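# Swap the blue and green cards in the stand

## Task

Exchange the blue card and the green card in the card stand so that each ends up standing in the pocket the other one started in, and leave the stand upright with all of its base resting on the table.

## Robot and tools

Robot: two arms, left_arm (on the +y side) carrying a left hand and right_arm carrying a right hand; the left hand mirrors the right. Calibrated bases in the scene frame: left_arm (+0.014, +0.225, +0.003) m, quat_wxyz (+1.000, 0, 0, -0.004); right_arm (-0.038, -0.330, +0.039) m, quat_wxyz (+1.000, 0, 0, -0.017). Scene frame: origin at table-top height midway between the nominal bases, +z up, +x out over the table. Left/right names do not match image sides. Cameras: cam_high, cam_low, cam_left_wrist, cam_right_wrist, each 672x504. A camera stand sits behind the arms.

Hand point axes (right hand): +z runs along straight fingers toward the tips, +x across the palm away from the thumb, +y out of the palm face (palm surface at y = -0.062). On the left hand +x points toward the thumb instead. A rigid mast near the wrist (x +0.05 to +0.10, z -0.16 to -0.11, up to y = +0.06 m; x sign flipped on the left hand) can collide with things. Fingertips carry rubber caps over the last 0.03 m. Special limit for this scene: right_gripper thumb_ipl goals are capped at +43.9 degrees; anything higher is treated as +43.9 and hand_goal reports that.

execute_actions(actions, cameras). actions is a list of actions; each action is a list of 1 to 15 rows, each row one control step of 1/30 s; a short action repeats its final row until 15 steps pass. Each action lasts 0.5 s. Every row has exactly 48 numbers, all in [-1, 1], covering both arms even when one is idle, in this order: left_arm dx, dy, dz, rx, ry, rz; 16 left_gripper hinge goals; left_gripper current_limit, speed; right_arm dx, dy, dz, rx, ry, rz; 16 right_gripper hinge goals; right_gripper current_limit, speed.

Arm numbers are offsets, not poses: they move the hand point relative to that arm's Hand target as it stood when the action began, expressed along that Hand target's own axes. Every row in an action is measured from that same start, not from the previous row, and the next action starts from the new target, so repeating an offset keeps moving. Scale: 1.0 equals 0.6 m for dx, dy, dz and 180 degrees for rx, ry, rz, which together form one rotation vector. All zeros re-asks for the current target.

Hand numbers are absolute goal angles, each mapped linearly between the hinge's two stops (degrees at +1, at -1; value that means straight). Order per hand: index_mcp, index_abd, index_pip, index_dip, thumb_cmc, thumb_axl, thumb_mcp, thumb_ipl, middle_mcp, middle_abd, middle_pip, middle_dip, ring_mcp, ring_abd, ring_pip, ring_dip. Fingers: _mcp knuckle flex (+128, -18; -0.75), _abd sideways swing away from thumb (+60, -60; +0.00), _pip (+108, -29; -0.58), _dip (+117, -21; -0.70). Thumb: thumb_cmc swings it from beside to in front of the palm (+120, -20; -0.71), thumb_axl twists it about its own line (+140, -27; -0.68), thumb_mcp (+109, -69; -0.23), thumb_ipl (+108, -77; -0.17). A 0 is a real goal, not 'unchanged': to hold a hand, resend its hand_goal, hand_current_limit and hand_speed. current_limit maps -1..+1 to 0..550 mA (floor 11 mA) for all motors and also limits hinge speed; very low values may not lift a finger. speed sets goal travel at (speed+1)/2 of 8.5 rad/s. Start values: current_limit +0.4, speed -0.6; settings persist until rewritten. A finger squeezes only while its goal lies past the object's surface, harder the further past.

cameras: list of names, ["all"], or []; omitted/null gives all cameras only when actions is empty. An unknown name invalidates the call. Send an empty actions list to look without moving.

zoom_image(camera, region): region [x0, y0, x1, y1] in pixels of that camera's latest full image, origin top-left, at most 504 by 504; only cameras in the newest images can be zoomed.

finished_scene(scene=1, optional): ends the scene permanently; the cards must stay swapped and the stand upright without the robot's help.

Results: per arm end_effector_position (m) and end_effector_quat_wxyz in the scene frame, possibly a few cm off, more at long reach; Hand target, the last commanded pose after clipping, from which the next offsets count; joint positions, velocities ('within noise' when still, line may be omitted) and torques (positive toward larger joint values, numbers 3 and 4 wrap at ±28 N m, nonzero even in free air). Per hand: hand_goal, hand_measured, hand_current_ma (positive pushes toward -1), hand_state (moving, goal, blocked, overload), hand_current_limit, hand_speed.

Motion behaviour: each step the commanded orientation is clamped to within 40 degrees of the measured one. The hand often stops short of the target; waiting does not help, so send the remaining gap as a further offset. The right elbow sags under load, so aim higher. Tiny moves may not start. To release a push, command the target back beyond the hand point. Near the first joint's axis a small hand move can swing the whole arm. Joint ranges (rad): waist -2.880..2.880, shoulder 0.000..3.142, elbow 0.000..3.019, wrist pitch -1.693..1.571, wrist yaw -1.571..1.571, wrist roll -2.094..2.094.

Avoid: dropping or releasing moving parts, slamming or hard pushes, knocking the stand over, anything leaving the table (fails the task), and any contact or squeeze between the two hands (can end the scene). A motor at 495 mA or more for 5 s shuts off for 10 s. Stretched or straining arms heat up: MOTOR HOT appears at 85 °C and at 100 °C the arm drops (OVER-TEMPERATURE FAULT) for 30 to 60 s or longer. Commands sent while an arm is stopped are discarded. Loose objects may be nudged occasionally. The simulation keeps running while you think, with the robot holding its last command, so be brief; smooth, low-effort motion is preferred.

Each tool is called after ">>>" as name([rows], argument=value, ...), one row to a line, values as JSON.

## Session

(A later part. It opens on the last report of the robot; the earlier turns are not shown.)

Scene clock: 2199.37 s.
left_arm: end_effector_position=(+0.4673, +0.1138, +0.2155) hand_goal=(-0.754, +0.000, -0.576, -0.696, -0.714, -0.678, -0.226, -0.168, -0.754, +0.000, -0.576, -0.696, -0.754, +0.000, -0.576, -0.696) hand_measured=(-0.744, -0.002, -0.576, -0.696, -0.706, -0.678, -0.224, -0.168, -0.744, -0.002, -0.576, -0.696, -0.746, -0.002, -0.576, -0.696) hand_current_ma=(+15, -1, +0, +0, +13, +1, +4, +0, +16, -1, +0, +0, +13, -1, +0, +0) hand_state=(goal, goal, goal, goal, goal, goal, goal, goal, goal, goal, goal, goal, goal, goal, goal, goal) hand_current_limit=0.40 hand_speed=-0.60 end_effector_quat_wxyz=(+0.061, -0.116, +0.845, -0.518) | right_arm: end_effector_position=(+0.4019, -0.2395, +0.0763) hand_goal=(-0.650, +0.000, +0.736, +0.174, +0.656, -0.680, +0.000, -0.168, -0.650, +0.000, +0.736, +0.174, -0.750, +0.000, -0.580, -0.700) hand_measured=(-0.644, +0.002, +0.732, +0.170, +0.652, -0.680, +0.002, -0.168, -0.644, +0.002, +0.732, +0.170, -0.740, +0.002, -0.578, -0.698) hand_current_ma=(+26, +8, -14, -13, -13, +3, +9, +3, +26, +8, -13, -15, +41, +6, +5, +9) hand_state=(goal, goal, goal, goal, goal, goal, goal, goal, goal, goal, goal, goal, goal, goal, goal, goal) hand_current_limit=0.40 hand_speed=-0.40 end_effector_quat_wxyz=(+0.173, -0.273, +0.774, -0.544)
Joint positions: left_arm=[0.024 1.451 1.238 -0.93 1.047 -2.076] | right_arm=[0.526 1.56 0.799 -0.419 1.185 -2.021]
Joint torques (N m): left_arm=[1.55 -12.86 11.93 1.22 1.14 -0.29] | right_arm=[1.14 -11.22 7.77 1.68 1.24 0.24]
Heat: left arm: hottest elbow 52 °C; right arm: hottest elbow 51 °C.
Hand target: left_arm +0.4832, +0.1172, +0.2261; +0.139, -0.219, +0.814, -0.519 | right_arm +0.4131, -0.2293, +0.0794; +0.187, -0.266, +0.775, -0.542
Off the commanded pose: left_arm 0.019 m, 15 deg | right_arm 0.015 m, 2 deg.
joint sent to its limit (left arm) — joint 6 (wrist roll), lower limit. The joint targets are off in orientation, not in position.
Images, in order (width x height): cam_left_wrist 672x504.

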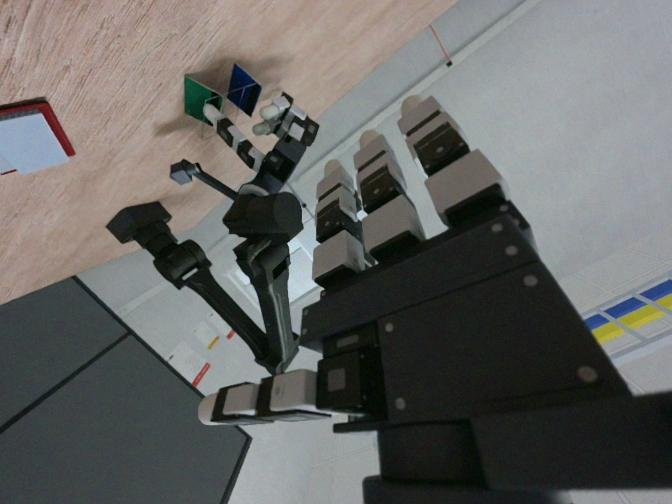

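>>> execute_actions([
  [[0,0,0,0,0,0,-0.754,0,-0.576,-0.696,-0.714,-0.678,-0.226,-0.168,-0.754,0,-0.576,-0.696,-0.754,0,-0.576,-0.696,0.4,-0.6,0.0242,0.0112,0.0055,0,0,0,-0.65,0,0.737,0.174,0.657,-0.68,0,-0.168,-0.65,0,0.737,0.174,-0.75,0,-0.58,-0.7,0.4,-0.4]],
], cameras=["cam_left_wrist"])

>>> zoom_image(camera="cam_left_wrist", region=[170, 30, 310, 170])

Scene clock: 2216.63 s.
left_arm: end_effector_position=(+0.4673, +0.1138, +0.2155) hand_goal=(-0.754, +0.000, -0.576, -0.696, -0.714, -0.678, -0.226, -0.168, -0.754, +0.000, -0.576, -0.696, -0.754, +0.000, -0.576, -0.696) hand_measured=(-0.744, -0.002, -0.576, -0.696, -0.706, -0.678, -0.224, -0.168, -0.744, -0.002, -0.576, -0.696, -0.746, -0.002, -0.576, -0.696) hand_current_ma=(+15, -1, +0, +0, +13, +1, +4, +0, +16, -1, +0, +0, +13, -1, +0, +0) hand_state=(goal, goal, goal, goal, goal, goal, goal, goal, goal, goal, goal, goal, goal, goal, goal, goal) hand_current_limit=0.40 hand_speed=-0.60 end_effector_quat_wxyz=(+0.061, -0.116, +0.845, -0.518) | right_arm: end_effector_position=(+0.4029, -0.2390, +0.0730) hand_goal=(-0.650, +0.000, +0.736, +0.174, +0.656, -0.680, +0.000, -0.168, -0.650, +0.000, +0.736, +0.174, -0.750, +0.000, -0.580, -0.700) hand_measured=(-0.644, +0.002, +0.732, +0.170, +0.652, -0.680, +0.002, -0.168, -0.644, +0.002, +0.732, +0.170, -0.740, +0.002, -0.578, -0.698) hand_current_ma=(+26, +8, -14, -13, -13, +3, +9, +3, +26, +8, -13, -15, +41, +6, +5, +9) hand_state=(goal, goal, goal, goal, goal, goal, goal, goal, goal, goal, goal, goal, goal, goal, goal, goal) hand_current_limit=0.40 hand_speed=-0.40 end_effector_quat_wxyz=(+0.185, -0.264, +0.776, -0.542)
Joint positions: left_arm=[0.024 1.451 1.238 -0.93 1.047 -2.076] | right_arm=[0.526 1.56 0.779 -0.367 1.185 -2.022]
Joint torques (N m): left_arm=[1.49 -13.04 11.92 1.22 1.14 -0.28] | right_arm=[0.44 -12.57 5.6 1.72 1.1 0.03]
Heat: left arm: hottest elbow 52 °C; right arm: hottest elbow 48 °C.
Hand target: left_arm +0.4832, +0.1172, +0.2261; +0.139, -0.219, +0.814, -0.519 | right_arm +0.4021, -0.2388, +0.0719; +0.187, -0.266, +0.775, -0.542
Off the commanded pose: left_arm 0.019 m, 15 deg | right_arm 0.001 m, 0 deg.
joint sent to its limit (left arm) — joint 6 (wrist roll), lower limit. The joint targets are off in orientation, not in position.
Images, in order (width x height): cam_left_wrist 672x504.

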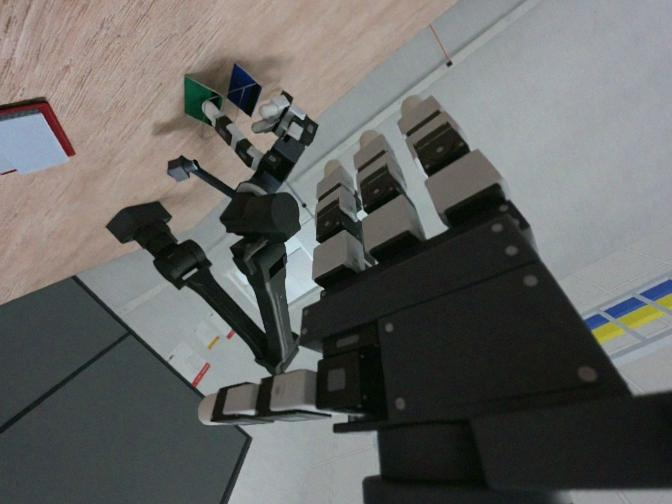

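Scaled by 3.600 from the camera's 672x504 image, which has a finer 960x720 frame.

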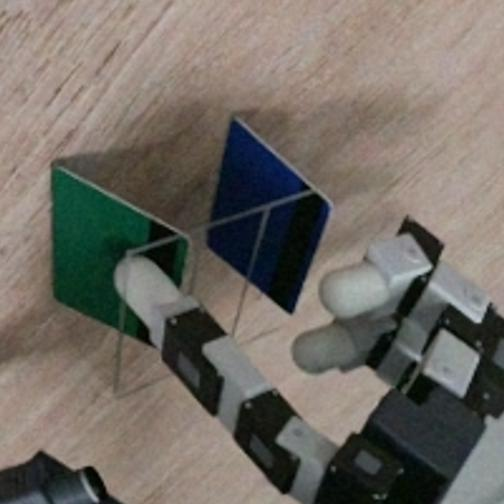

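>>> execute_actions([
  [[0,0,0,0,0,0,-0.754,0,-0.576,-0.696,-0.714,-0.678,-0.226,-0.168,-0.754,0,-0.576,-0.696,-0.754,0,-0.576,-0.696,0.4,-0.6,0.02,0.0028,0.0018,0,0,0,-0.65,0,0.737,0.174,0.657,-0.68,0,-0.168,-0.65,0,0.737,0.174,-0.75,0,-0.58,-0.7,-0.2,-0.4]],
  [[0,0,0,0,0,0,-0.754,0,-0.576,-0.696,-0.714,-0.678,-0.226,-0.168,-0.754,0,-0.576,-0.696,-0.754,0,-0.576,-0.696,0.4,-0.6,0,0,0,0,0,0,-0.65,0,0.737,0.174,0.657,-0.68,0.08,-0.168,-0.65,0,0.737,0.174,-0.75,0,-0.58,-0.7,-0.2,-0.7]],
], cameras=["cam_left_wrist"])

>>> zoom_image(camera="cam_left_wrist", region=[170, 30, 310, 170])

Scene clock: 2250.30 s.
left_arm: end_effector_position=(+0.4673, +0.1138, +0.2155) hand_goal=(-0.754, +0.000, -0.576, -0.696, -0.714, -0.678, -0.226, -0.168, -0.754, +0.000, -0.576, -0.696, -0.754, +0.000, -0.576, -0.696) hand_measured=(-0.744, -0.002, -0.576, -0.696, -0.706, -0.678, -0.224, -0.168, -0.744, -0.002, -0.576, -0.696, -0.746, -0.002, -0.576, -0.696) hand_current_ma=(+15, -1, +0, +0, +13, +1, +4, +0, +16, -1, +0, +0, +13, -1, +0, +0) hand_state=(goal, goal, goal, goal, goal, goal, goal, goal, goal, goal, goal, goal, goal, goal, goal, goal) hand_current_limit=0.40 hand_speed=-0.60 end_effector_quat_wxyz=(+0.061, -0.116, +0.845, -0.518) | right_arm: end_effector_position=(+0.3943, -0.2431, +0.0668) hand_goal=(-0.650, +0.000, +0.736, +0.174, +0.656, -0.680, +0.080, -0.168, -0.650, +0.000, +0.736, +0.174, -0.750, +0.000, -0.580, -0.700) hand_measured=(-0.644, +0.002, +0.732, +0.170, +0.654, -0.682, +0.058, -0.174, -0.644, +0.002, +0.732, +0.170, -0.740, +0.002, -0.578, -0.698) hand_current_ma=(+26, +8, -14, -13, -11, -7, -132, -33, +26, +8, -13, -15, +41, +6, +5, +9) hand_state=(goal, goal, goal, goal, goal, goal, blocked, goal, goal, goal, goal, goal, goal, goal, goal, goal) hand_current_limit=-0.20 hand_speed=-0.70 end_effector_quat_wxyz=(+0.185, -0.268, +0.775, -0.542)
Joint positions: left_arm=[0.024 1.451 1.238 -0.93 1.047 -2.076] | right_arm=[0.526 1.551 0.746 -0.337 1.181 -2.034]
Joint torques (N m): left_arm=[1.61 -12.86 11.93 1.22 1.14 -0.28] | right_arm=[-0.09 -13.51 5.19 1.73 1.14 -0.01]
Heat: left arm: hottest elbow 52 °C; right arm: hottest elbow 43 °C.
Hand target: left_arm +0.4832, +0.1172, +0.2261; +0.139, -0.219, +0.814, -0.519 | right_arm +0.3930, -0.2465, +0.0701; +0.187, -0.266, +0.775, -0.542
Off the commanded pose: left_arm 0.019 m, 15 deg | right_arm 0.005 m, 0 deg.
joint sent to its limit (left arm) — joint 6 (wrist roll), lower limit. The joint targets are off in orientation, not in position.
Images, in order (width x height): cam_left_wrist 672x504.

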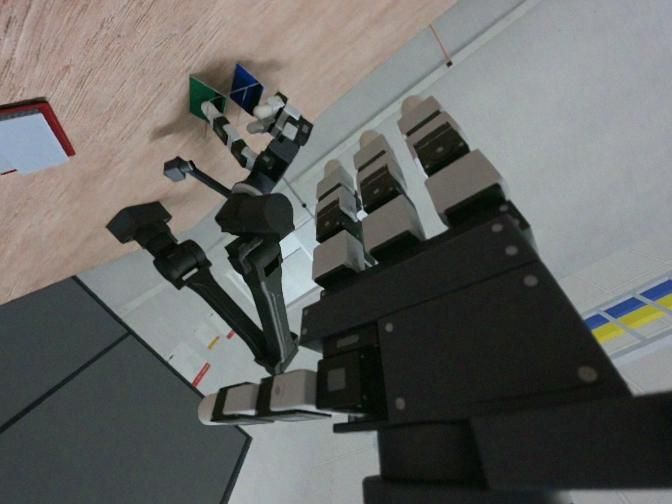

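Scaled by 3.600 from the camera's 672x504 image, which has a finer 960x720 frame.

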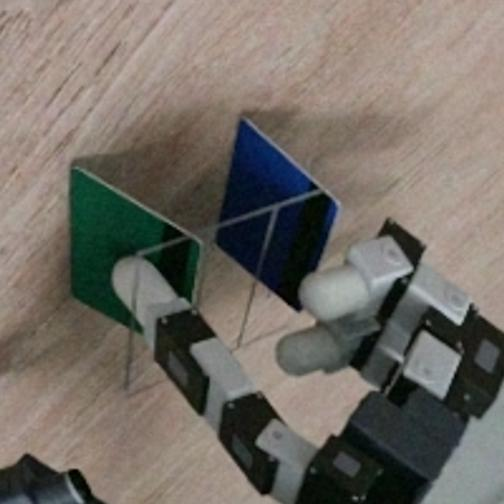

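>>> execute_actions([
  [[0,0,0,0,0,0,-0.754,0,-0.576,-0.696,-0.714,-0.678,-0.226,-0.168,-0.754,0,-0.576,-0.696,-0.754,0,-0.576,-0.696,0.4,-0.6,0,-0.0275,-0.01,0,0,0,-0.65,0,0.737,0.174,0.657,-0.68,0.08,-0.168,-0.65,0,0.737,0.174,-0.75,0,-0.58,-0.7,-0.2,-0.7]],
  [[0,0,0,0,0,0,-0.754,0,-0.576,-0.696,-0.714,-0.678,-0.226,-0.168,-0.754,0,-0.576,-0.696,-0.754,0,-0.576,-0.696,0.4,-0.6,0,-0.0275,-0.01,0,0,0,-0.65,0,0.737,0.174,0.657,-0.68,0.08,-0.168,-0.65,0,0.737,0.174,-0.75,0,-0.58,-0.7,-0.2,-0.7]],
], cameras=["cam_left_wrist"])

>>> zoom_image(camera="cam_left_wrist", region=[170, 30, 310, 170])

Scene clock: 2270.83 s.
left_arm: end_effector_position=(+0.4673, +0.1138, +0.2155) hand_goal=(-0.754, +0.000, -0.576, -0.696, -0.714, -0.678, -0.226, -0.168, -0.754, +0.000, -0.576, -0.696, -0.754, +0.000, -0.576, -0.696) hand_measured=(-0.744, -0.002, -0.576, -0.696, -0.706, -0.678, -0.224, -0.168, -0.744, -0.002, -0.576, -0.696, -0.746, -0.002, -0.576, -0.696) hand_current_ma=(+15, -1, +0, +0, +13, +1, +4, +0, +16, -1, +0, +0, +13, -1, +0, +0) hand_state=(goal, goal, goal, goal, goal, goal, goal, goal, goal, goal, goal, goal, goal, goal, goal, goal) hand_current_limit=0.40 hand_speed=-0.60 end_effector_quat_wxyz=(+0.061, -0.116, +0.845, -0.518) | right_arm: end_effector_position=(+0.3846, -0.2483, +0.0914) hand_goal=(-0.650, +0.000, +0.736, +0.174, +0.656, -0.680, +0.080, -0.168, -0.650, +0.000, +0.736, +0.174, -0.750, +0.000, -0.580, -0.700) hand_measured=(-0.644, +0.002, +0.732, +0.170, +0.654, -0.682, +0.076, -0.170, -0.644, +0.002, +0.732, +0.170, -0.740, +0.002, -0.578, -0.698) hand_current_ma=(+26, +8, -14, -13, -11, -7, -16, -12, +26, +8, -13, -15, +41, +6, +5, +9) hand_state=(goal, goal, goal, goal, goal, goal, goal, goal, goal, goal, goal, goal, goal, goal, goal, goal) hand_current_limit=-0.20 hand_speed=-0.70 end_effector_quat_wxyz=(+0.180, -0.273, +0.774, -0.543)
Joint positions: left_arm=[0.024 1.451 1.238 -0.93 1.047 -2.076] | right_arm=[0.526 1.473 0.746 -0.42 1.181 -2.043]
Joint torques (N m): left_arm=[1.61 -12.86 11.9 1.21 1.15 -0.29] | right_arm=[-0.09 -12.75 8.1 0.69 1.13 0.06]
Heat: left arm: hottest elbow 52 °C; right arm: hottest elbow 41 °C.
Hand target: left_arm +0.4832, +0.1172, +0.2261; +0.139, -0.219, +0.814, -0.519 | right_arm +0.3929, -0.2466, +0.1050; +0.187, -0.266, +0.775, -0.542
Off the commanded pose: left_arm 0.019 m, 15 deg | right_arm 0.016 m, 1 deg.
joint sent to its limit (left arm) — joint 6 (wrist roll), lower limit. The joint targets are off in orientation, not in position.
Images, in order (width x height): cam_left_wrist 672x504.

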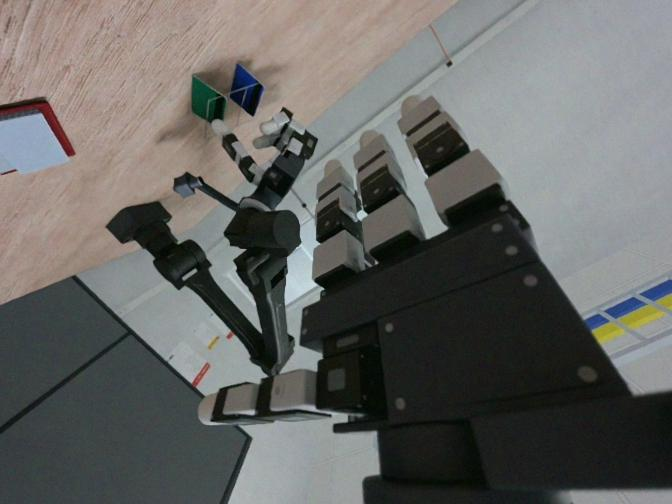

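Scaled by 3.600 from the camera's 672x504 image, which has a finer 960x720 frame.

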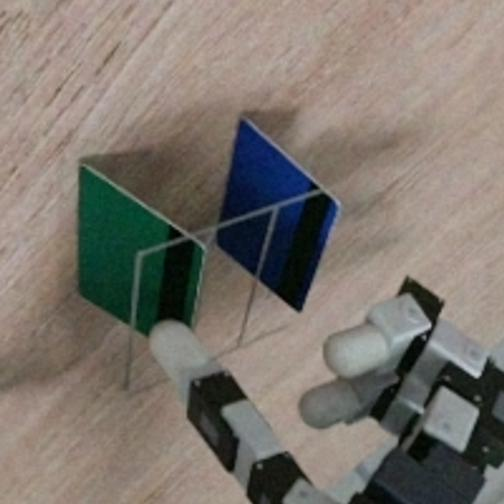

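>>> execute_actions([
  [[0,0,0,0,0,0,-0.754,0,-0.576,-0.696,-0.714,-0.678,-0.226,-0.168,-0.754,0,-0.576,-0.696,-0.754,0,-0.576,-0.696,0.4,-0.6,0,0,0,0,0,0,-0.65,0,0.737,0.174,0.657,-0.68,0,-0.168,-0.65,0,0.737,0.174,-0.75,0,-0.58,-0.7,-0.2,-0.7]],
  [[0,0,0,0,0,0,-0.754,0,-0.576,-0.696,-0.714,-0.678,-0.226,-0.168,-0.754,0,-0.576,-0.696,-0.754,0,-0.576,-0.696,0.4,-0.6,0,0.0564,0.0205,0,0,0,-0.65,0,0.737,0.174,0.657,-0.68,0,-0.168,-0.65,0,0.737,0.174,-0.75,0,-0.58,-0.7,-0.2,-0.7]],
  [[0,0,0,0,0,0,-0.754,0,-0.576,-0.696,-0.714,-0.678,-0.226,-0.168,-0.754,0,-0.576,-0.696,-0.754,0,-0.576,-0.696,0.4,-0.6,0,0,0,0,0,0,-0.65,0,0.737,0.174,0.657,-0.68,0.25,-0.168,-0.65,0,0.737,0.174,-0.75,0,-0.58,-0.7,-0.7,-0.7]],
], cameras=["cam_left_wrist"])

>>> zoom_image(camera="cam_left_wrist", region=[170, 30, 310, 170])

Scene clock: 2320.60 s.
left_arm: end_effector_position=(+0.4673, +0.1138, +0.2155) hand_goal=(-0.754, +0.000, -0.576, -0.696, -0.714, -0.678, -0.226, -0.168, -0.754, +0.000, -0.576, -0.696, -0.754, +0.000, -0.576, -0.696) hand_measured=(-0.744, -0.002, -0.576, -0.696, -0.706, -0.678, -0.224, -0.168, -0.744, -0.002, -0.576, -0.696, -0.746, -0.002, -0.576, -0.696) hand_current_ma=(+15, -1, +0, +0, +13, +1, +4, +0, +16, -1, +0, +0, +13, -1, +0, +0) hand_state=(goal, goal, goal, goal, goal, goal, goal, goal, goal, goal, goal, goal, goal, goal, goal, goal) hand_current_limit=0.40 hand_speed=-0.60 end_effector_quat_wxyz=(+0.061, -0.116, +0.845, -0.518) | right_arm: end_effector_position=(+0.3983, -0.2415, +0.0885) hand_goal=(-0.650, +0.000, +0.736, +0.174, +0.656, -0.680, +0.250, -0.168, -0.650, +0.000, +0.736, +0.174, -0.750, +0.000, -0.580, -0.700) hand_measured=(-0.644, +0.002, +0.732, +0.170, +0.714, -0.674, -0.010, -0.174, -0.644, +0.002, +0.732, +0.170, -0.740, +0.002, -0.578, -0.698) hand_current_ma=(+26, +8, -14, -13, +82, +33, -82, -36, +26, +8, -13, -15, +42, +6, +5, +9) hand_state=(goal, goal, goal, goal, blocked, goal, blocked, goal, goal, goal, goal, goal, goal, goal, goal, goal) hand_current_limit=-0.70 hand_speed=-0.70 end_effector_quat_wxyz=(+0.204, -0.255, +0.776, -0.540)
Joint positions: left_arm=[0.024 1.451 1.238 -0.93 1.047 -2.076] | right_arm=[0.526 1.498 0.746 -0.335 1.184 -2.043]
Joint torques (N m): left_arm=[1.67 -12.92 11.96 1.2 1.14 -0.28] | right_arm=[-0.09 -8.53 5.38 1.72 0.96 0.11]
Heat: left arm: hottest elbow 52 °C; right arm: hottest elbow 43 °C.
Hand target: left_arm +0.4832, +0.1172, +0.2261; +0.139, -0.219, +0.814, -0.519 | right_arm +0.3930, -0.2465, +0.0692; +0.187, -0.266, +0.775, -0.542
Off the commanded pose: left_arm 0.019 m, 15 deg | right_arm 0.021 m, 2 deg.
joint sent to its limit (left arm) — joint 6 (wrist roll), lower limit. The joint targets are off in orientation, not in position.
Images, in order (width x height): cam_left_wrist 672x504.

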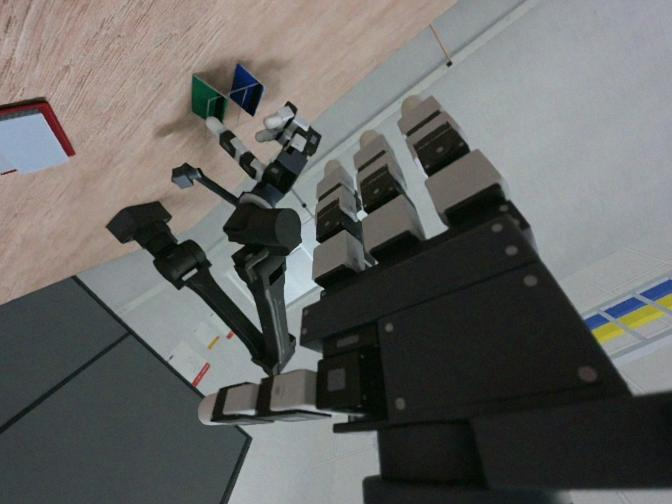

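Scaled by 3.600 from the camera's 672x504 image, which has a finer 960x720 frame.

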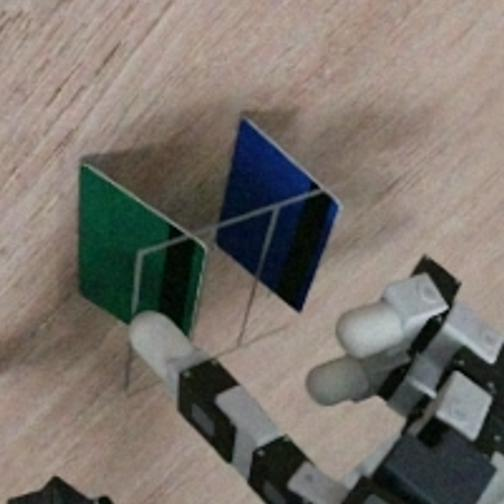

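>>> execute_actions([
  [[0,0,0,0,0,0,-0.754,0,-0.576,-0.696,-0.714,-0.678,-0.226,-0.168,-0.754,0,-0.576,-0.696,-0.754,0,-0.576,-0.696,0.4,-0.6,0,-0.0517,-0.0188,0,0,0,-0.65,0,0.737,0.174,0.657,-0.68,0,-0.168,-0.65,0,0.737,0.174,-0.75,0,-0.58,-0.7,-0.2,-0.7]],
  [[0,0,0,0,0,0,-0.754,0,-0.576,-0.696,-0.714,-0.678,-0.226,-0.168,-0.754,0,-0.576,-0.696,-0.754,0,-0.576,-0.696,0.4,-0.6,0,-0.0034,0.0094,0,0,0,-0.65,0,0.737,0.174,0.657,-0.68,0,-0.168,-0.65,0,0.737,0.174,-0.75,0,-0.58,-0.7,-0.2,-0.7]],
], cameras=["cam_left_wrist"])

>>> zoom_image(camera="cam_left_wrist", region=[170, 30, 310, 170])

Scene clock: 2340.00 s.
left_arm: end_effector_position=(+0.4673, +0.1138, +0.2155) hand_goal=(-0.754, +0.000, -0.576, -0.696, -0.714, -0.678, -0.226, -0.168, -0.754, +0.000, -0.576, -0.696, -0.754, +0.000, -0.576, -0.696) hand_measured=(-0.744, -0.002, -0.576, -0.696, -0.706, -0.678, -0.224, -0.168, -0.744, -0.002, -0.576, -0.696, -0.746, -0.002, -0.576, -0.696) hand_current_ma=(+15, -1, +0, +0, +13, +1, +4, +0, +16, -1, +0, +0, +13, -1, +0, +0) hand_state=(goal, goal, goal, goal, goal, goal, goal, goal, goal, goal, goal, goal, goal, goal, goal, goal) hand_current_limit=0.40 hand_speed=-0.60 end_effector_quat_wxyz=(+0.061, -0.116, +0.845, -0.518) | right_arm: end_effector_position=(+0.3863, -0.2508, +0.0894) hand_goal=(-0.650, +0.000, +0.736, +0.174, +0.656, -0.680, +0.000, -0.168, -0.650, +0.000, +0.736, +0.174, -0.750, +0.000, -0.580, -0.700) hand_measured=(-0.644, +0.002, +0.732, +0.170, +0.648, -0.680, -0.004, -0.170, -0.644, +0.002, +0.732, +0.170, -0.740, +0.002, -0.578, -0.698) hand_current_ma=(+26, +8, -14, -13, -33, +0, -18, -5, +26, +8, -13, -15, +42, +6, +5, +9) hand_state=(goal, goal, goal, goal, goal, goal, goal, goal, goal, goal, goal, goal, goal, goal, goal, goal) hand_current_limit=-0.20 hand_speed=-0.70 end_effector_quat_wxyz=(+0.177, -0.276, +0.773, -0.543)
Joint positions: left_arm=[0.024 1.451 1.238 -0.93 1.047 -2.076] | right_arm=[0.517 1.479 0.746 -0.402 1.177 -2.066]
Joint torques (N m): left_arm=[1.61 -12.92 11.89 1.25 1.14 -0.29] | right_arm=[-0.67 -12.86 7.61 1.85 1.03 -0.05]
Heat: left arm: hottest elbow 53 °C; right arm: hottest elbow 42 °C.
Hand target: left_arm +0.4832, +0.1172, +0.2261; +0.139, -0.219, +0.814, -0.519 | right_arm +0.3966, -0.2512, +0.1021; +0.187, -0.266, +0.775, -0.542
Off the commanded pose: left_arm 0.019 m, 15 deg | right_arm 0.016 m, 2 deg.
joint sent to its limit (left arm) — joint 6 (wrist roll), lower limit. The joint targets are off in orientation, not in position.
Images, in order (width x height): cam_left_wrist 672x504.

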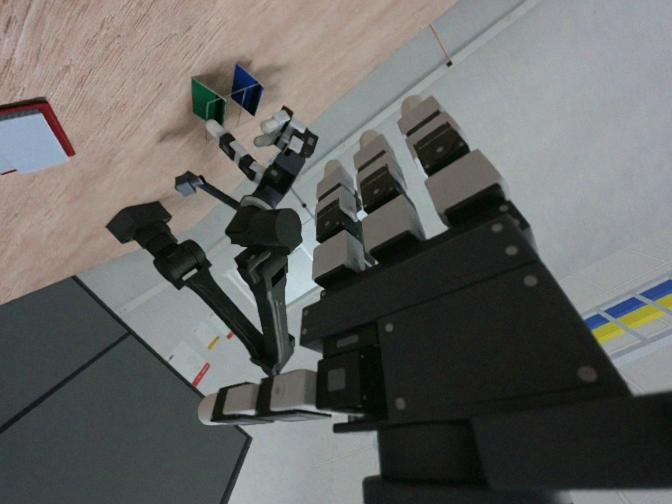

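Scaled by 3.600 from the camera's 672x504 image, which has a finer 960x720 frame.

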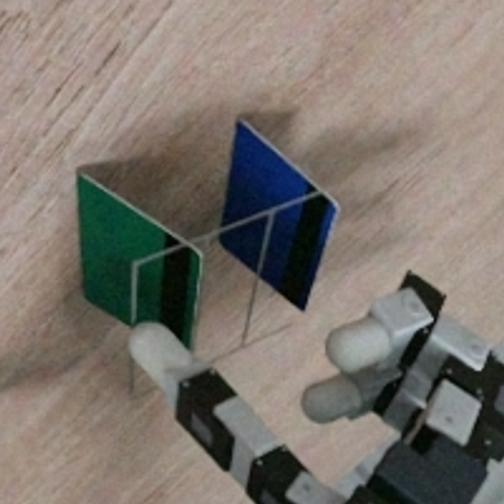

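>>> execute_actions([
  [[0,0,0,0,0,0,-0.754,0,-0.576,-0.696,-0.714,-0.678,-0.226,-0.168,-0.754,0,-0.576,-0.696,-0.754,0,-0.576,-0.696,0.4,-0.6,0.0132,-0.0012,0.013,0,0,0,-0.65,0,0.737,0.174,0.657,-0.68,0,-0.168,-0.65,0,0.737,0.174,-0.75,0,-0.58,-0.7,-0.2,-0.7]],
], cameras=["cam_left_wrist"])

>>> zoom_image(camera="cam_left_wrist", region=[170, 30, 310, 170])

Scene clock: 2364.67 s.
left_arm: end_effector_position=(+0.4673, +0.1138, +0.2155) hand_goal=(-0.754, +0.000, -0.576, -0.696, -0.714, -0.678, -0.226, -0.168, -0.754, +0.000, -0.576, -0.696, -0.754, +0.000, -0.576, -0.696) hand_measured=(-0.744, -0.002, -0.576, -0.696, -0.706, -0.678, -0.224, -0.168, -0.744, -0.002, -0.576, -0.696, -0.746, -0.002, -0.576, -0.696) hand_current_ma=(+15, -1, +0, +0, +13, +1, +4, +0, +16, -1, +0, +0, +13, -1, +0, +0) hand_state=(goal, goal, goal, goal, goal, goal, goal, goal, goal, goal, goal, goal, goal, goal, goal, goal) hand_current_limit=0.40 hand_speed=-0.60 end_effector_quat_wxyz=(+0.061, -0.116, +0.845, -0.518) | right_arm: end_effector_position=(+0.3887, -0.2615, +0.0896) hand_goal=(-0.650, +0.000, +0.736, +0.174, +0.656, -0.680, +0.000, -0.168, -0.650, +0.000, +0.736, +0.174, -0.750, +0.000, -0.580, -0.700) hand_measured=(-0.644, +0.002, +0.732, +0.170, +0.652, -0.680, -0.002, -0.170, -0.644, +0.002, +0.732, +0.170, -0.740, +0.002, -0.578, -0.698) hand_current_ma=(+26, +8, -14, -13, -19, +0, -10, -5, +26, +8, -13, -15, +42, +6, +5, +9) hand_state=(goal, goal, goal, goal, goal, goal, goal, goal, goal, goal, goal, goal, goal, goal, goal, goal) hand_current_limit=-0.20 hand_speed=-0.70 end_effector_quat_wxyz=(+0.170, -0.268, +0.776, -0.545)
Joint positions: left_arm=[0.024 1.451 1.238 -0.93 1.047 -2.076] | right_arm=[0.491 1.478 0.746 -0.396 1.175 -2.076]
Joint torques (N m): left_arm=[1.61 -12.81 11.96 1.22 1.15 -0.28] | right_arm=[-0.26 -13.22 6.75 1.81 1 0.01]
Heat: left arm: hottest elbow 53 °C; right arm: hottest elbow 42 °C.
Hand target: left_arm +0.4832, +0.1172, +0.2261; +0.139, -0.219, +0.814, -0.519 | right_arm +0.3951, -0.2621, +0.1000; +0.187, -0.266, +0.775, -0.542
Off the commanded pose: left_arm 0.019 m, 15 deg | right_arm 0.012 m, 2 deg.
joint sent to its limit (left arm) — joint 6 (wrist roll), lower limit. The joint targets are off in orientation, not in position.
joint sent to its limit (right arm) — joint 6 (wrist roll), lower limit. The joint targets still meet the commanded pose.
Images, in order (width x height): cam_left_wrist 672x504.

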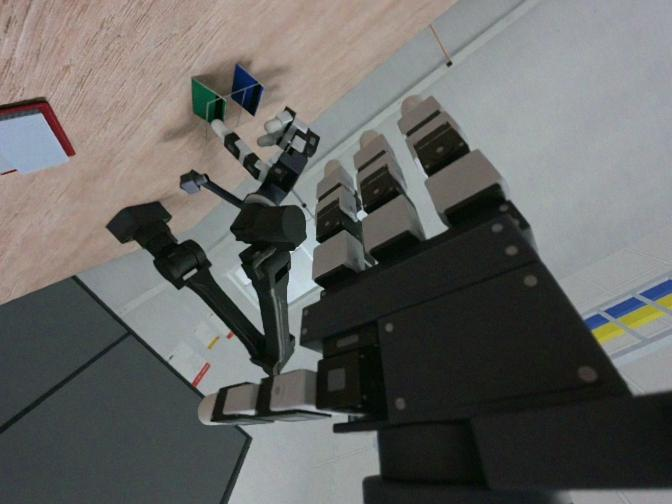

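Scaled by 3.600 from the camera's 672x504 image, which has a finer 960x720 frame.

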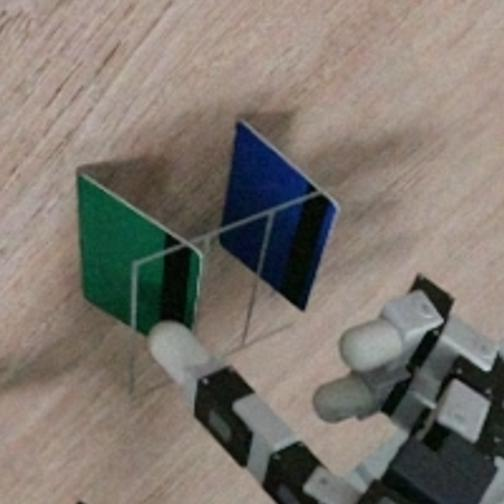

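>>> execute_actions([
  [[0,0,0,0,0,0,-0.754,0,-0.576,-0.696,-0.714,-0.678,-0.226,-0.168,-0.754,0,-0.576,-0.696,-0.754,0,-0.576,-0.696,0.4,-0.6,0.0032,0.026,0.0065,0,0,0,-0.65,0,0.737,0.174,0.657,-0.68,0,-0.168,-0.65,0,0.737,0.174,-0.75,0,-0.58,-0.7,-0.2,-0.7]],
  [[0,0,0,0,0,0,-0.754,0,-0.576,-0.696,-0.714,-0.678,-0.226,-0.168,-0.754,0,-0.576,-0.696,-0.754,0,-0.576,-0.696,0.4,-0.6,0.0032,0.026,0.0065,0,0,0,-0.65,0,0.737,0.174,0.657,-0.68,0,-0.168,-0.65,0,0.737,0.174,-0.75,0,-0.58,-0.7,-0.2,-0.7]],
], cameras=["cam_left_wrist"])

>>> zoom_image(camera="cam_left_wrist", region=[170, 30, 310, 170])

Scene clock: 2381.93 s.
left_arm: end_effector_position=(+0.4673, +0.1138, +0.2155) hand_goal=(-0.754, +0.000, -0.576, -0.696, -0.714, -0.678, -0.226, -0.168, -0.754, +0.000, -0.576, -0.696, -0.754, +0.000, -0.576, -0.696) hand_measured=(-0.744, -0.002, -0.576, -0.696, -0.706, -0.678, -0.224, -0.168, -0.744, -0.002, -0.576, -0.696, -0.746, -0.002, -0.576, -0.696) hand_current_ma=(+15, -1, +0, +0, +13, +1, +4, +0, +16, -1, +0, +0, +13, -1, +0, +0) hand_state=(goal, goal, goal, goal, goal, goal, goal, goal, goal, goal, goal, goal, goal, goal, goal, goal) hand_current_limit=0.40 hand_speed=-0.60 end_effector_quat_wxyz=(+0.061, -0.116, +0.845, -0.518) | right_arm: end_effector_position=(+0.3910, -0.2602, +0.0751) hand_goal=(-0.650, +0.000, +0.736, +0.174, +0.656, -0.680, +0.000, -0.168, -0.650, +0.000, +0.736, +0.174, -0.750, +0.000, -0.580, -0.700) hand_measured=(-0.644, +0.002, +0.732, +0.170, +0.652, -0.680, -0.002, -0.170, -0.644, +0.002, +0.732, +0.170, -0.740, +0.002, -0.578, -0.698) hand_current_ma=(+26, +8, -14, -13, -14, +0, -10, -5, +26, +8, -13, -15, +42, +6, +5, +9) hand_state=(goal, goal, goal, goal, goal, goal, goal, goal, goal, goal, goal, goal, goal, goal, goal, goal) hand_current_limit=-0.20 hand_speed=-0.70 end_effector_quat_wxyz=(+0.188, -0.256, +0.778, -0.542)
Joint positions: left_arm=[0.024 1.451 1.238 -0.93 1.047 -2.076] | right_arm=[0.491 1.503 0.709 -0.29 1.173 -2.076]
Joint torques (N m): left_arm=[1.61 -12.81 11.96 1.22 1.15 -0.29] | right_arm=[0.21 -10.11 5.71 1.91 1.01 0.03]
Heat: left arm: hottest elbow 53 °C; right arm: hottest elbow 42 °C.
Hand target: left_arm +0.4832, +0.1172, +0.2261; +0.139, -0.219, +0.814, -0.519 | right_arm +0.3899, -0.2619, +0.0680; +0.187, -0.266, +0.775, -0.542
Off the commanded pose: left_arm 0.019 m, 15 deg | right_arm 0.007 m, 1 deg.
joint sent to its limit (left arm) — joint 6 (wrist roll), lower limit. The joint targets are off in orientation, not in position.
joint sent to its limit (right arm) — joint 6 (wrist roll), lower limit. The joint targets still meet the commanded pose.
Images, in order (width x height): cam_left_wrist 672x504.

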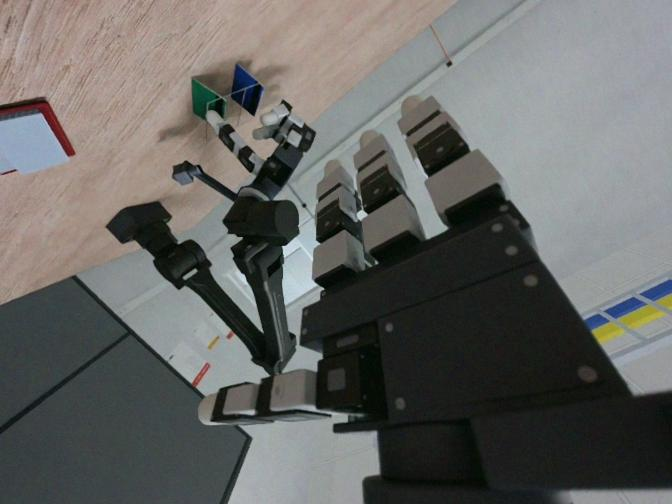

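Scaled by 3.600 from the camera's 672x504 image, which has a finer 960x720 frame.

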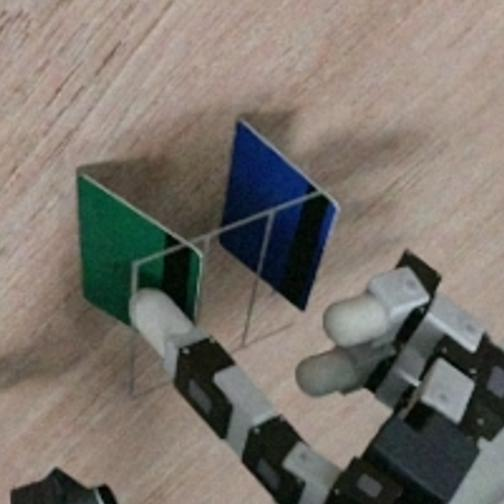

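>>> execute_actions([
  [[0,0,0,0,0,0,-0.754,0,-0.576,-0.696,-0.714,-0.678,-0.226,-0.168,-0.754,0,-0.576,-0.696,-0.754,0,-0.576,-0.696,0.4,-0.6,0,0.0157,0.0057,0,0,0,-0.65,0,0.737,0.174,0.657,-0.68,0,-0.168,-0.65,0,0.737,0.174,-0.75,0,-0.58,-0.7,-0.2,-0.7]],
  [[0,0,0,0,0,0,-0.754,0,-0.576,-0.696,-0.714,-0.678,-0.226,-0.168,-0.754,0,-0.576,-0.696,-0.754,0,-0.576,-0.696,0.4,-0.6,0,0,0,0,0,0,-0.65,0,0.737,0.174,0.657,-0.68,0.25,-0.168,-0.65,0,0.737,0.174,-0.75,0,-0.58,-0.7,-0.7,-0.8]],
], cameras=["cam_left_wrist"])

>>> zoom_image(camera="cam_left_wrist", region=[170, 30, 310, 170])

Scene clock: 2402.93 s.
left_arm: end_effector_position=(+0.4673, +0.1138, +0.2155) hand_goal=(-0.754, +0.000, -0.576, -0.696, -0.714, -0.678, -0.226, -0.168, -0.754, +0.000, -0.576, -0.696, -0.754, +0.000, -0.576, -0.696) hand_measured=(-0.744, -0.002, -0.576, -0.696, -0.706, -0.678, -0.224, -0.168, -0.744, -0.002, -0.576, -0.696, -0.746, -0.002, -0.576, -0.696) hand_current_ma=(+15, -1, +0, +0, +13, +1, +4, +0, +16, -1, +0, +0, +13, -1, +0, +0) hand_state=(goal, goal, goal, goal, goal, goal, goal, goal, goal, goal, goal, goal, goal, goal, goal, goal) hand_current_limit=0.40 hand_speed=-0.60 end_effector_quat_wxyz=(+0.061, -0.116, +0.845, -0.518) | right_arm: end_effector_position=(+0.3928, -0.2592, +0.0679) hand_goal=(-0.650, +0.000, +0.736, +0.174, +0.656, -0.680, +0.250, -0.168, -0.650, +0.000, +0.736, +0.174, -0.750, +0.000, -0.580, -0.700) hand_measured=(-0.644, +0.002, +0.732, +0.170, +0.656, -0.680, -0.006, -0.170, -0.644, +0.002, +0.732, +0.170, -0.740, +0.002, -0.578, -0.698) hand_current_ma=(+26, +8, -14, -13, -3, +0, -83, -8, +26, +8, -13, -15, +42, +6, +5, +9) hand_state=(goal, goal, goal, goal, goal, goal, blocked, goal, goal, goal, goal, goal, goal, goal, goal, goal) hand_current_limit=-0.70 hand_speed=-0.80 end_effector_quat_wxyz=(+0.191, -0.254, +0.778, -0.541)
Joint positions: left_arm=[0.024 1.451 1.238 -0.93 1.047 -2.076] | right_arm=[0.491 1.523 0.703 -0.256 1.173 -2.077]
Joint torques (N m): left_arm=[1.61 -12.75 11.93 1.21 1.15 -0.28] | right_arm=[0.21 -9.88 5.37 1.91 1.04 0.04]
Heat: left arm: hottest elbow 53 °C; right arm: hottest elbow 41 °C.
Hand target: left_arm +0.4832, +0.1172, +0.2261; +0.139, -0.219, +0.814, -0.519 | right_arm +0.3901, -0.2618, +0.0581; +0.187, -0.266, +0.775, -0.542
Off the commanded pose: left_arm 0.019 m, 15 deg | right_arm 0.011 m, 2 deg.
joint sent to its limit (left arm) — joint 6 (wrist roll), lower limit. The joint targets are off in orientation, not in position.
joint sent to its limit (right arm) — joint 6 (wrist roll), lower limit. The joint targets still meet the commanded pose.
Images, in order (width x height): cam_left_wrist 672x504.

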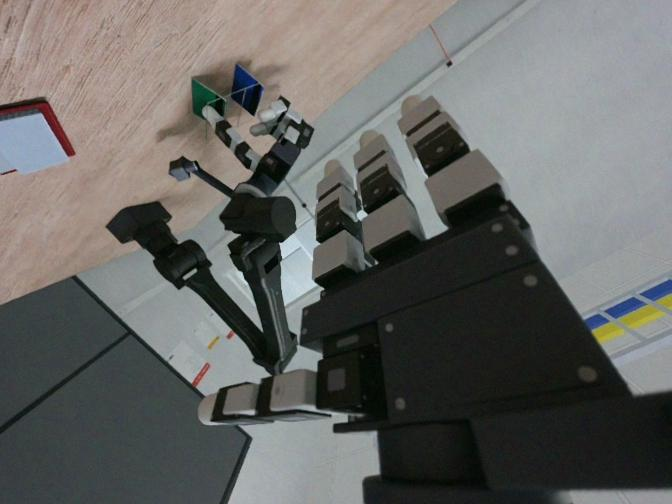

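Scaled by 3.600 from the camera's 672x504 image, which has a finer 960x720 frame.

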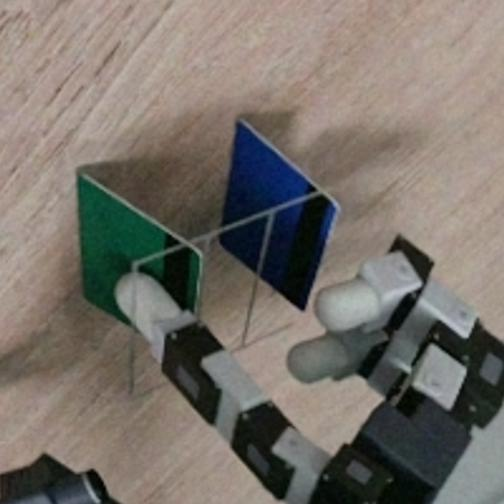

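>>> execute_actions([
  [[0,0,0,0,0,0,-0.754,0,-0.576,-0.696,-0.714,-0.678,-0.226,-0.168,-0.754,0,-0.576,-0.696,-0.754,0,-0.576,-0.696,0.4,-0.6,0,0.0125,0.0046,0,0,0,-0.65,0,0.737,0.174,0.657,-0.68,0,-0.168,-0.65,0,0.737,0.174,-0.75,0,-0.58,-0.7,-0.2,-0.7]],
  [[0,0,0,0,0,0,-0.754,0,-0.576,-0.696,-0.714,-0.678,-0.226,-0.168,-0.754,0,-0.576,-0.696,-0.754,0,-0.576,-0.696,0.4,-0.6,0,-0.036,-0.013,0,0,0,-0.65,0,0.737,0.174,0.657,-0.68,0,-0.168,-0.65,0,0.737,0.174,-0.75,0,-0.58,-0.7,-0.2,-0.7]],
], cameras=["cam_left_wrist"])

>>> zoom_image(camera="cam_left_wrist", region=[170, 30, 310, 170])

Scene clock: 2427.17 s.
left_arm: end_effector_position=(+0.4673, +0.1138, +0.2155) hand_goal=(-0.754, +0.000, -0.576, -0.696, -0.714, -0.678, -0.226, -0.168, -0.754, +0.000, -0.576, -0.696, -0.754, +0.000, -0.576, -0.696) hand_measured=(-0.744, -0.002, -0.576, -0.696, -0.706, -0.678, -0.224, -0.168, -0.744, -0.002, -0.576, -0.696, -0.746, -0.002, -0.576, -0.696) hand_current_ma=(+15, -1, +0, +0, +13, +1, +4, +0, +16, -1, +0, +0, +13, -1, +0, +0) hand_state=(goal, goal, goal, goal, goal, goal, goal, goal, goal, goal, goal, goal, goal, goal, goal, goal) hand_current_limit=0.40 hand_speed=-0.60 end_effector_quat_wxyz=(+0.061, -0.116, +0.845, -0.518) | right_arm: end_effector_position=(+0.3876, -0.2617, +0.0635) hand_goal=(-0.650, +0.000, +0.736, +0.174, +0.656, -0.680, +0.000, -0.168, -0.650, +0.000, +0.736, +0.174, -0.750, +0.000, -0.580, -0.700) hand_measured=(-0.644, +0.002, +0.732, +0.170, +0.648, -0.680, +0.000, -0.170, -0.644, +0.002, +0.732, +0.170, -0.740, +0.002, -0.578, -0.698) hand_current_ma=(+26, +8, -14, -13, -31, -4, -3, -6, +26, +8, -13, -15, +42, +6, +5, +9) hand_state=(goal, goal, goal, goal, goal, goal, goal, goal, goal, goal, goal, goal, goal, goal, goal, goal) hand_current_limit=-0.20 hand_speed=-0.70 end_effector_quat_wxyz=(+0.180, -0.262, +0.777, -0.543)
Joint positions: left_arm=[0.024 1.451 1.238 -0.93 1.047 -2.076] | right_arm=[0.491 1.528 0.7 -0.274 1.173 -2.078]
Joint torques (N m): left_arm=[1.55 -12.98 11.95 1.24 1.15 -0.28] | right_arm=[0.21 -13.39 6.49 0.85 1.08 0.04]
Heat: left arm: hottest elbow 53 °C; right arm: hottest elbow 41 °C.
Hand target: left_arm +0.4832, +0.1172, +0.2261; +0.139, -0.219, +0.814, -0.519 | right_arm +0.3901, -0.2619, +0.0730; +0.187, -0.266, +0.775, -0.542
Off the commanded pose: left_arm 0.019 m, 15 deg | right_arm 0.010 m, 1 deg.
joint sent to its limit (left arm) — joint 6 (wrist roll), lower limit. The joint targets are off in orientation, not in position.
joint sent to its limit (right arm) — joint 6 (wrist roll), lower limit. The joint targets still meet the commanded pose.
Images, in order (width x height): cam_left_wrist 672x504.

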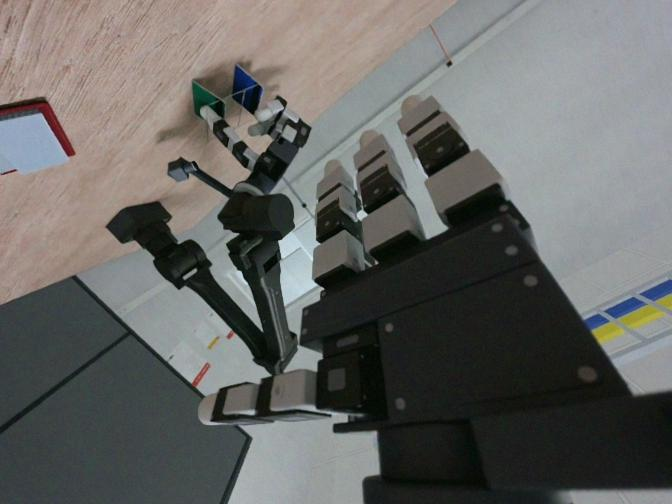

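Scaled by 3.600 from the camera's 672x504 image, which has a finer 960x720 frame.

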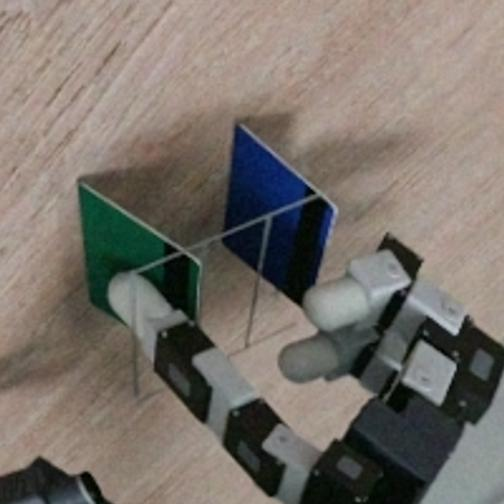

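>>> execute_actions([
  [[0,0,0,0,0,0,-0.754,0,-0.576,-0.696,-0.714,-0.678,-0.226,-0.168,-0.754,0,-0.576,-0.696,-0.754,0,-0.576,-0.696,0.4,-0.6,0,0,0,0,0,0,-0.65,0,0.737,0.174,0.657,-0.68,0.1,-0.168,-0.65,0,0.737,0.174,-0.75,0,-0.58,-0.7,-0.2,-0.8]],
], cameras=["cam_left_wrist"])

>>> zoom_image(camera="cam_left_wrist", region=[170, 30, 310, 170])

Scene clock: 2442.37 s.
left_arm: end_effector_position=(+0.4673, +0.1138, +0.2155) hand_goal=(-0.754, +0.000, -0.576, -0.696, -0.714, -0.678, -0.226, -0.168, -0.754, +0.000, -0.576, -0.696, -0.754, +0.000, -0.576, -0.696) hand_measured=(-0.744, -0.002, -0.576, -0.696, -0.706, -0.678, -0.224, -0.168, -0.744, -0.002, -0.576, -0.696, -0.746, -0.002, -0.576, -0.696) hand_current_ma=(+15, -1, +0, +0, +13, +1, +4, +0, +16, -1, +0, +0, +13, -1, +0, +0) hand_state=(goal, goal, goal, goal, goal, goal, goal, goal, goal, goal, goal, goal, goal, goal, goal, goal) hand_current_limit=0.40 hand_speed=-0.60 end_effector_quat_wxyz=(+0.061, -0.116, +0.845, -0.518) | right_arm: end_effector_position=(+0.3876, -0.2618, +0.0640) hand_goal=(-0.650, +0.000, +0.736, +0.174, +0.656, -0.680, +0.100, -0.168, -0.650, +0.000, +0.736, +0.174, -0.750, +0.000, -0.580, -0.700) hand_measured=(-0.644, +0.002, +0.732, +0.170, +0.654, -0.680, +0.092, -0.170, -0.644, +0.002, +0.732, +0.170, -0.740, +0.002, -0.578, -0.698) hand_current_ma=(+26, +8, -14, -13, -11, -4, -49, -7, +26, +8, -13, -15, +42, +6, +5, +9) hand_state=(goal, goal, goal, goal, goal, goal, goal, goal, goal, goal, goal, goal, goal, goal, goal, goal) hand_current_limit=-0.20 hand_speed=-0.80 end_effector_quat_wxyz=(+0.180, -0.262, +0.777, -0.543)
Joint positions: left_arm=[0.024 1.451 1.238 -0.93 1.047 -2.076] | right_arm=[0.491 1.526 0.7 -0.276 1.173 -2.078]
Joint torques (N m): left_arm=[1.55 -12.86 11.95 1.22 1.14 -0.29] | right_arm=[0.21 -13.27 6.49 0.73 1.09 0.04]
Heat: left arm: hottest elbow 53 °C; right arm: hottest elbow 40 °C.
Hand target: left_arm +0.4832, +0.1172, +0.2261; +0.139, -0.219, +0.814, -0.519 | right_arm +0.3900, -0.2619, +0.0730; +0.187, -0.266, +0.775, -0.542
Off the commanded pose: left_arm 0.019 m, 15 deg | right_arm 0.009 m, 1 deg.
joint sent to its limit (left arm) — joint 6 (wrist roll), lower limit. The joint targets are off in orientation, not in position.
joint sent to its limit (right arm) — joint 6 (wrist roll), lower limit. The joint targets still meet the commanded pose.
Images, in order (width x height): cam_left_wrist 672x504.

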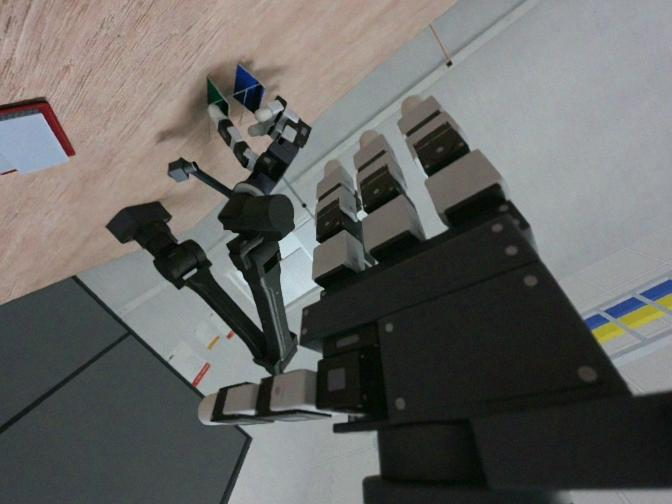

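Scaled by 3.600 from the camera's 672x504 image, which has a finer 960x720 frame.

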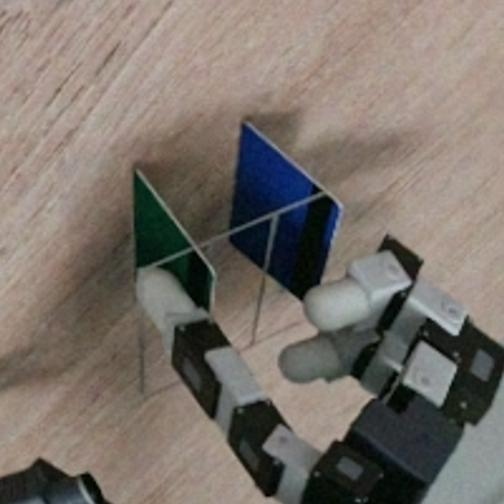

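>>> execute_actions([
  [[0,0,0,0,0,0,-0.754,0,-0.576,-0.696,-0.714,-0.678,-0.226,-0.168,-0.754,0,-0.576,-0.696,-0.754,0,-0.576,-0.696,0.4,-0.6,0,0,0,0,0,0,-0.65,0,0.737,0.174,0.657,-0.68,0.13,-0.168,-0.65,0,0.737,0.174,-0.75,0,-0.58,-0.7,-0.2,-0.8]],
  [[0,0,0,0,0,0,-0.754,0,-0.576,-0.696,-0.714,-0.678,-0.226,-0.168,-0.754,0,-0.576,-0.696,-0.754,0,-0.576,-0.696,0.4,-0.6,0,-0.0275,-0.01,0,0,0,-0.65,0,0.737,0.174,0.657,-0.68,0.13,-0.168,-0.65,0,0.737,0.174,-0.75,0,-0.58,-0.7,-0.2,-0.8]],
], cameras=["cam_left_wrist"])

>>> zoom_image(camera="cam_left_wrist", region=[170, 30, 310, 170])

Scene clock: 2463.20 s.
left_arm: end_effector_position=(+0.4673, +0.1138, +0.2155) hand_goal=(-0.754, +0.000, -0.576, -0.696, -0.714, -0.678, -0.226, -0.168, -0.754, +0.000, -0.576, -0.696, -0.754, +0.000, -0.576, -0.696) hand_measured=(-0.744, -0.002, -0.576, -0.696, -0.706, -0.678, -0.224, -0.168, -0.744, -0.002, -0.576, -0.696, -0.746, -0.002, -0.576, -0.696) hand_current_ma=(+15, -1, +0, +0, +13, +1, +4, +0, +16, -1, +0, +0, +13, -1, +0, +0) hand_state=(goal, goal, goal, goal, goal, goal, goal, goal, goal, goal, goal, goal, goal, goal, goal, goal) hand_current_limit=0.40 hand_speed=-0.60 end_effector_quat_wxyz=(+0.061, -0.116, +0.845, -0.518) | right_arm: end_effector_position=(+0.3807, -0.2652, +0.0771) hand_goal=(-0.650, +0.000, +0.736, +0.174, +0.656, -0.680, +0.130, -0.168, -0.650, +0.000, +0.736, +0.174, -0.750, +0.000, -0.580, -0.700) hand_measured=(-0.644, +0.002, +0.732, +0.170, +0.654, -0.680, +0.126, -0.170, -0.644, +0.002, +0.732, +0.170, -0.740, +0.002, -0.578, -0.698) hand_current_ma=(+26, +8, -14, -13, -11, -4, -20, -8, +26, +8, -13, -15, +42, +6, +5, +9) hand_state=(goal, goal, goal, goal, goal, goal, goal, goal, goal, goal, goal, goal, goal, goal, goal, goal) hand_current_limit=-0.20 hand_speed=-0.80 end_effector_quat_wxyz=(+0.175, -0.266, +0.777, -0.543)
Joint positions: left_arm=[0.024 1.451 1.238 -0.93 1.047 -2.076] | right_arm=[0.491 1.481 0.7 -0.334 1.173 -2.078]
Joint torques (N m): left_arm=[1.67 -12.86 11.96 1.24 1.14 -0.29] | right_arm=[0.21 -12.45 7.97 0.7 1.12 0.05]
Heat: left arm: hottest elbow 53 °C; right arm: hottest elbow 40 °C.
Hand target: left_arm +0.4832, +0.1172, +0.2261; +0.139, -0.219, +0.814, -0.519 | right_arm +0.3900, -0.2620, +0.0906; +0.187, -0.266, +0.775, -0.542
Off the commanded pose: left_arm 0.019 m, 15 deg | right_arm 0.017 m, 1 deg.
joint sent to its limit (left arm) — joint 6 (wrist roll), lower limit. The joint targets are off in orientation, not in position.
joint sent to its limit (right arm) — joint 6 (wrist roll), lower limit. The joint targets still meet the commanded pose.
Images, in order (width x height): cam_left_wrist 672x504.

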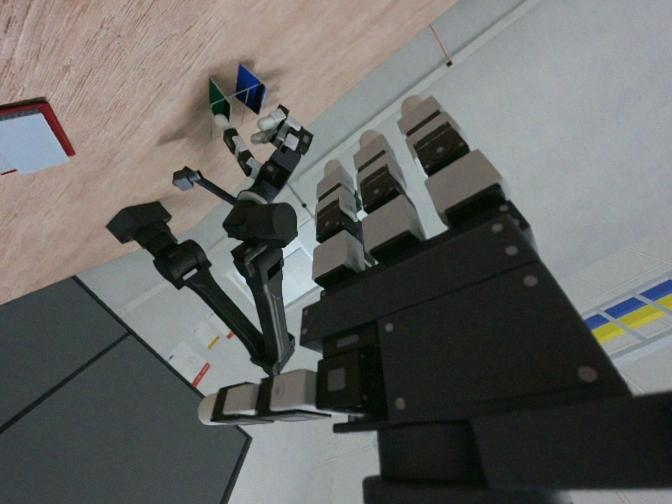

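Scaled by 3.600 from the camera's 672x504 image, which has a finer 960x720 frame.

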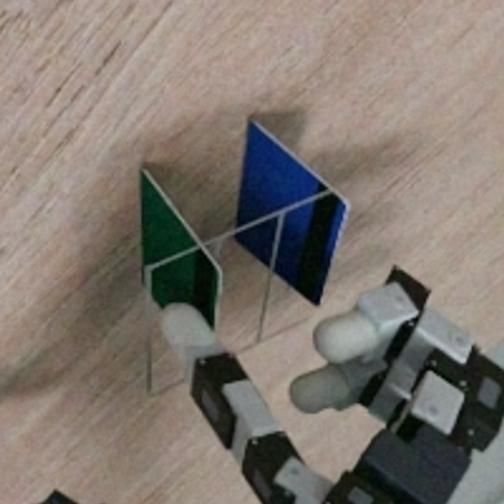

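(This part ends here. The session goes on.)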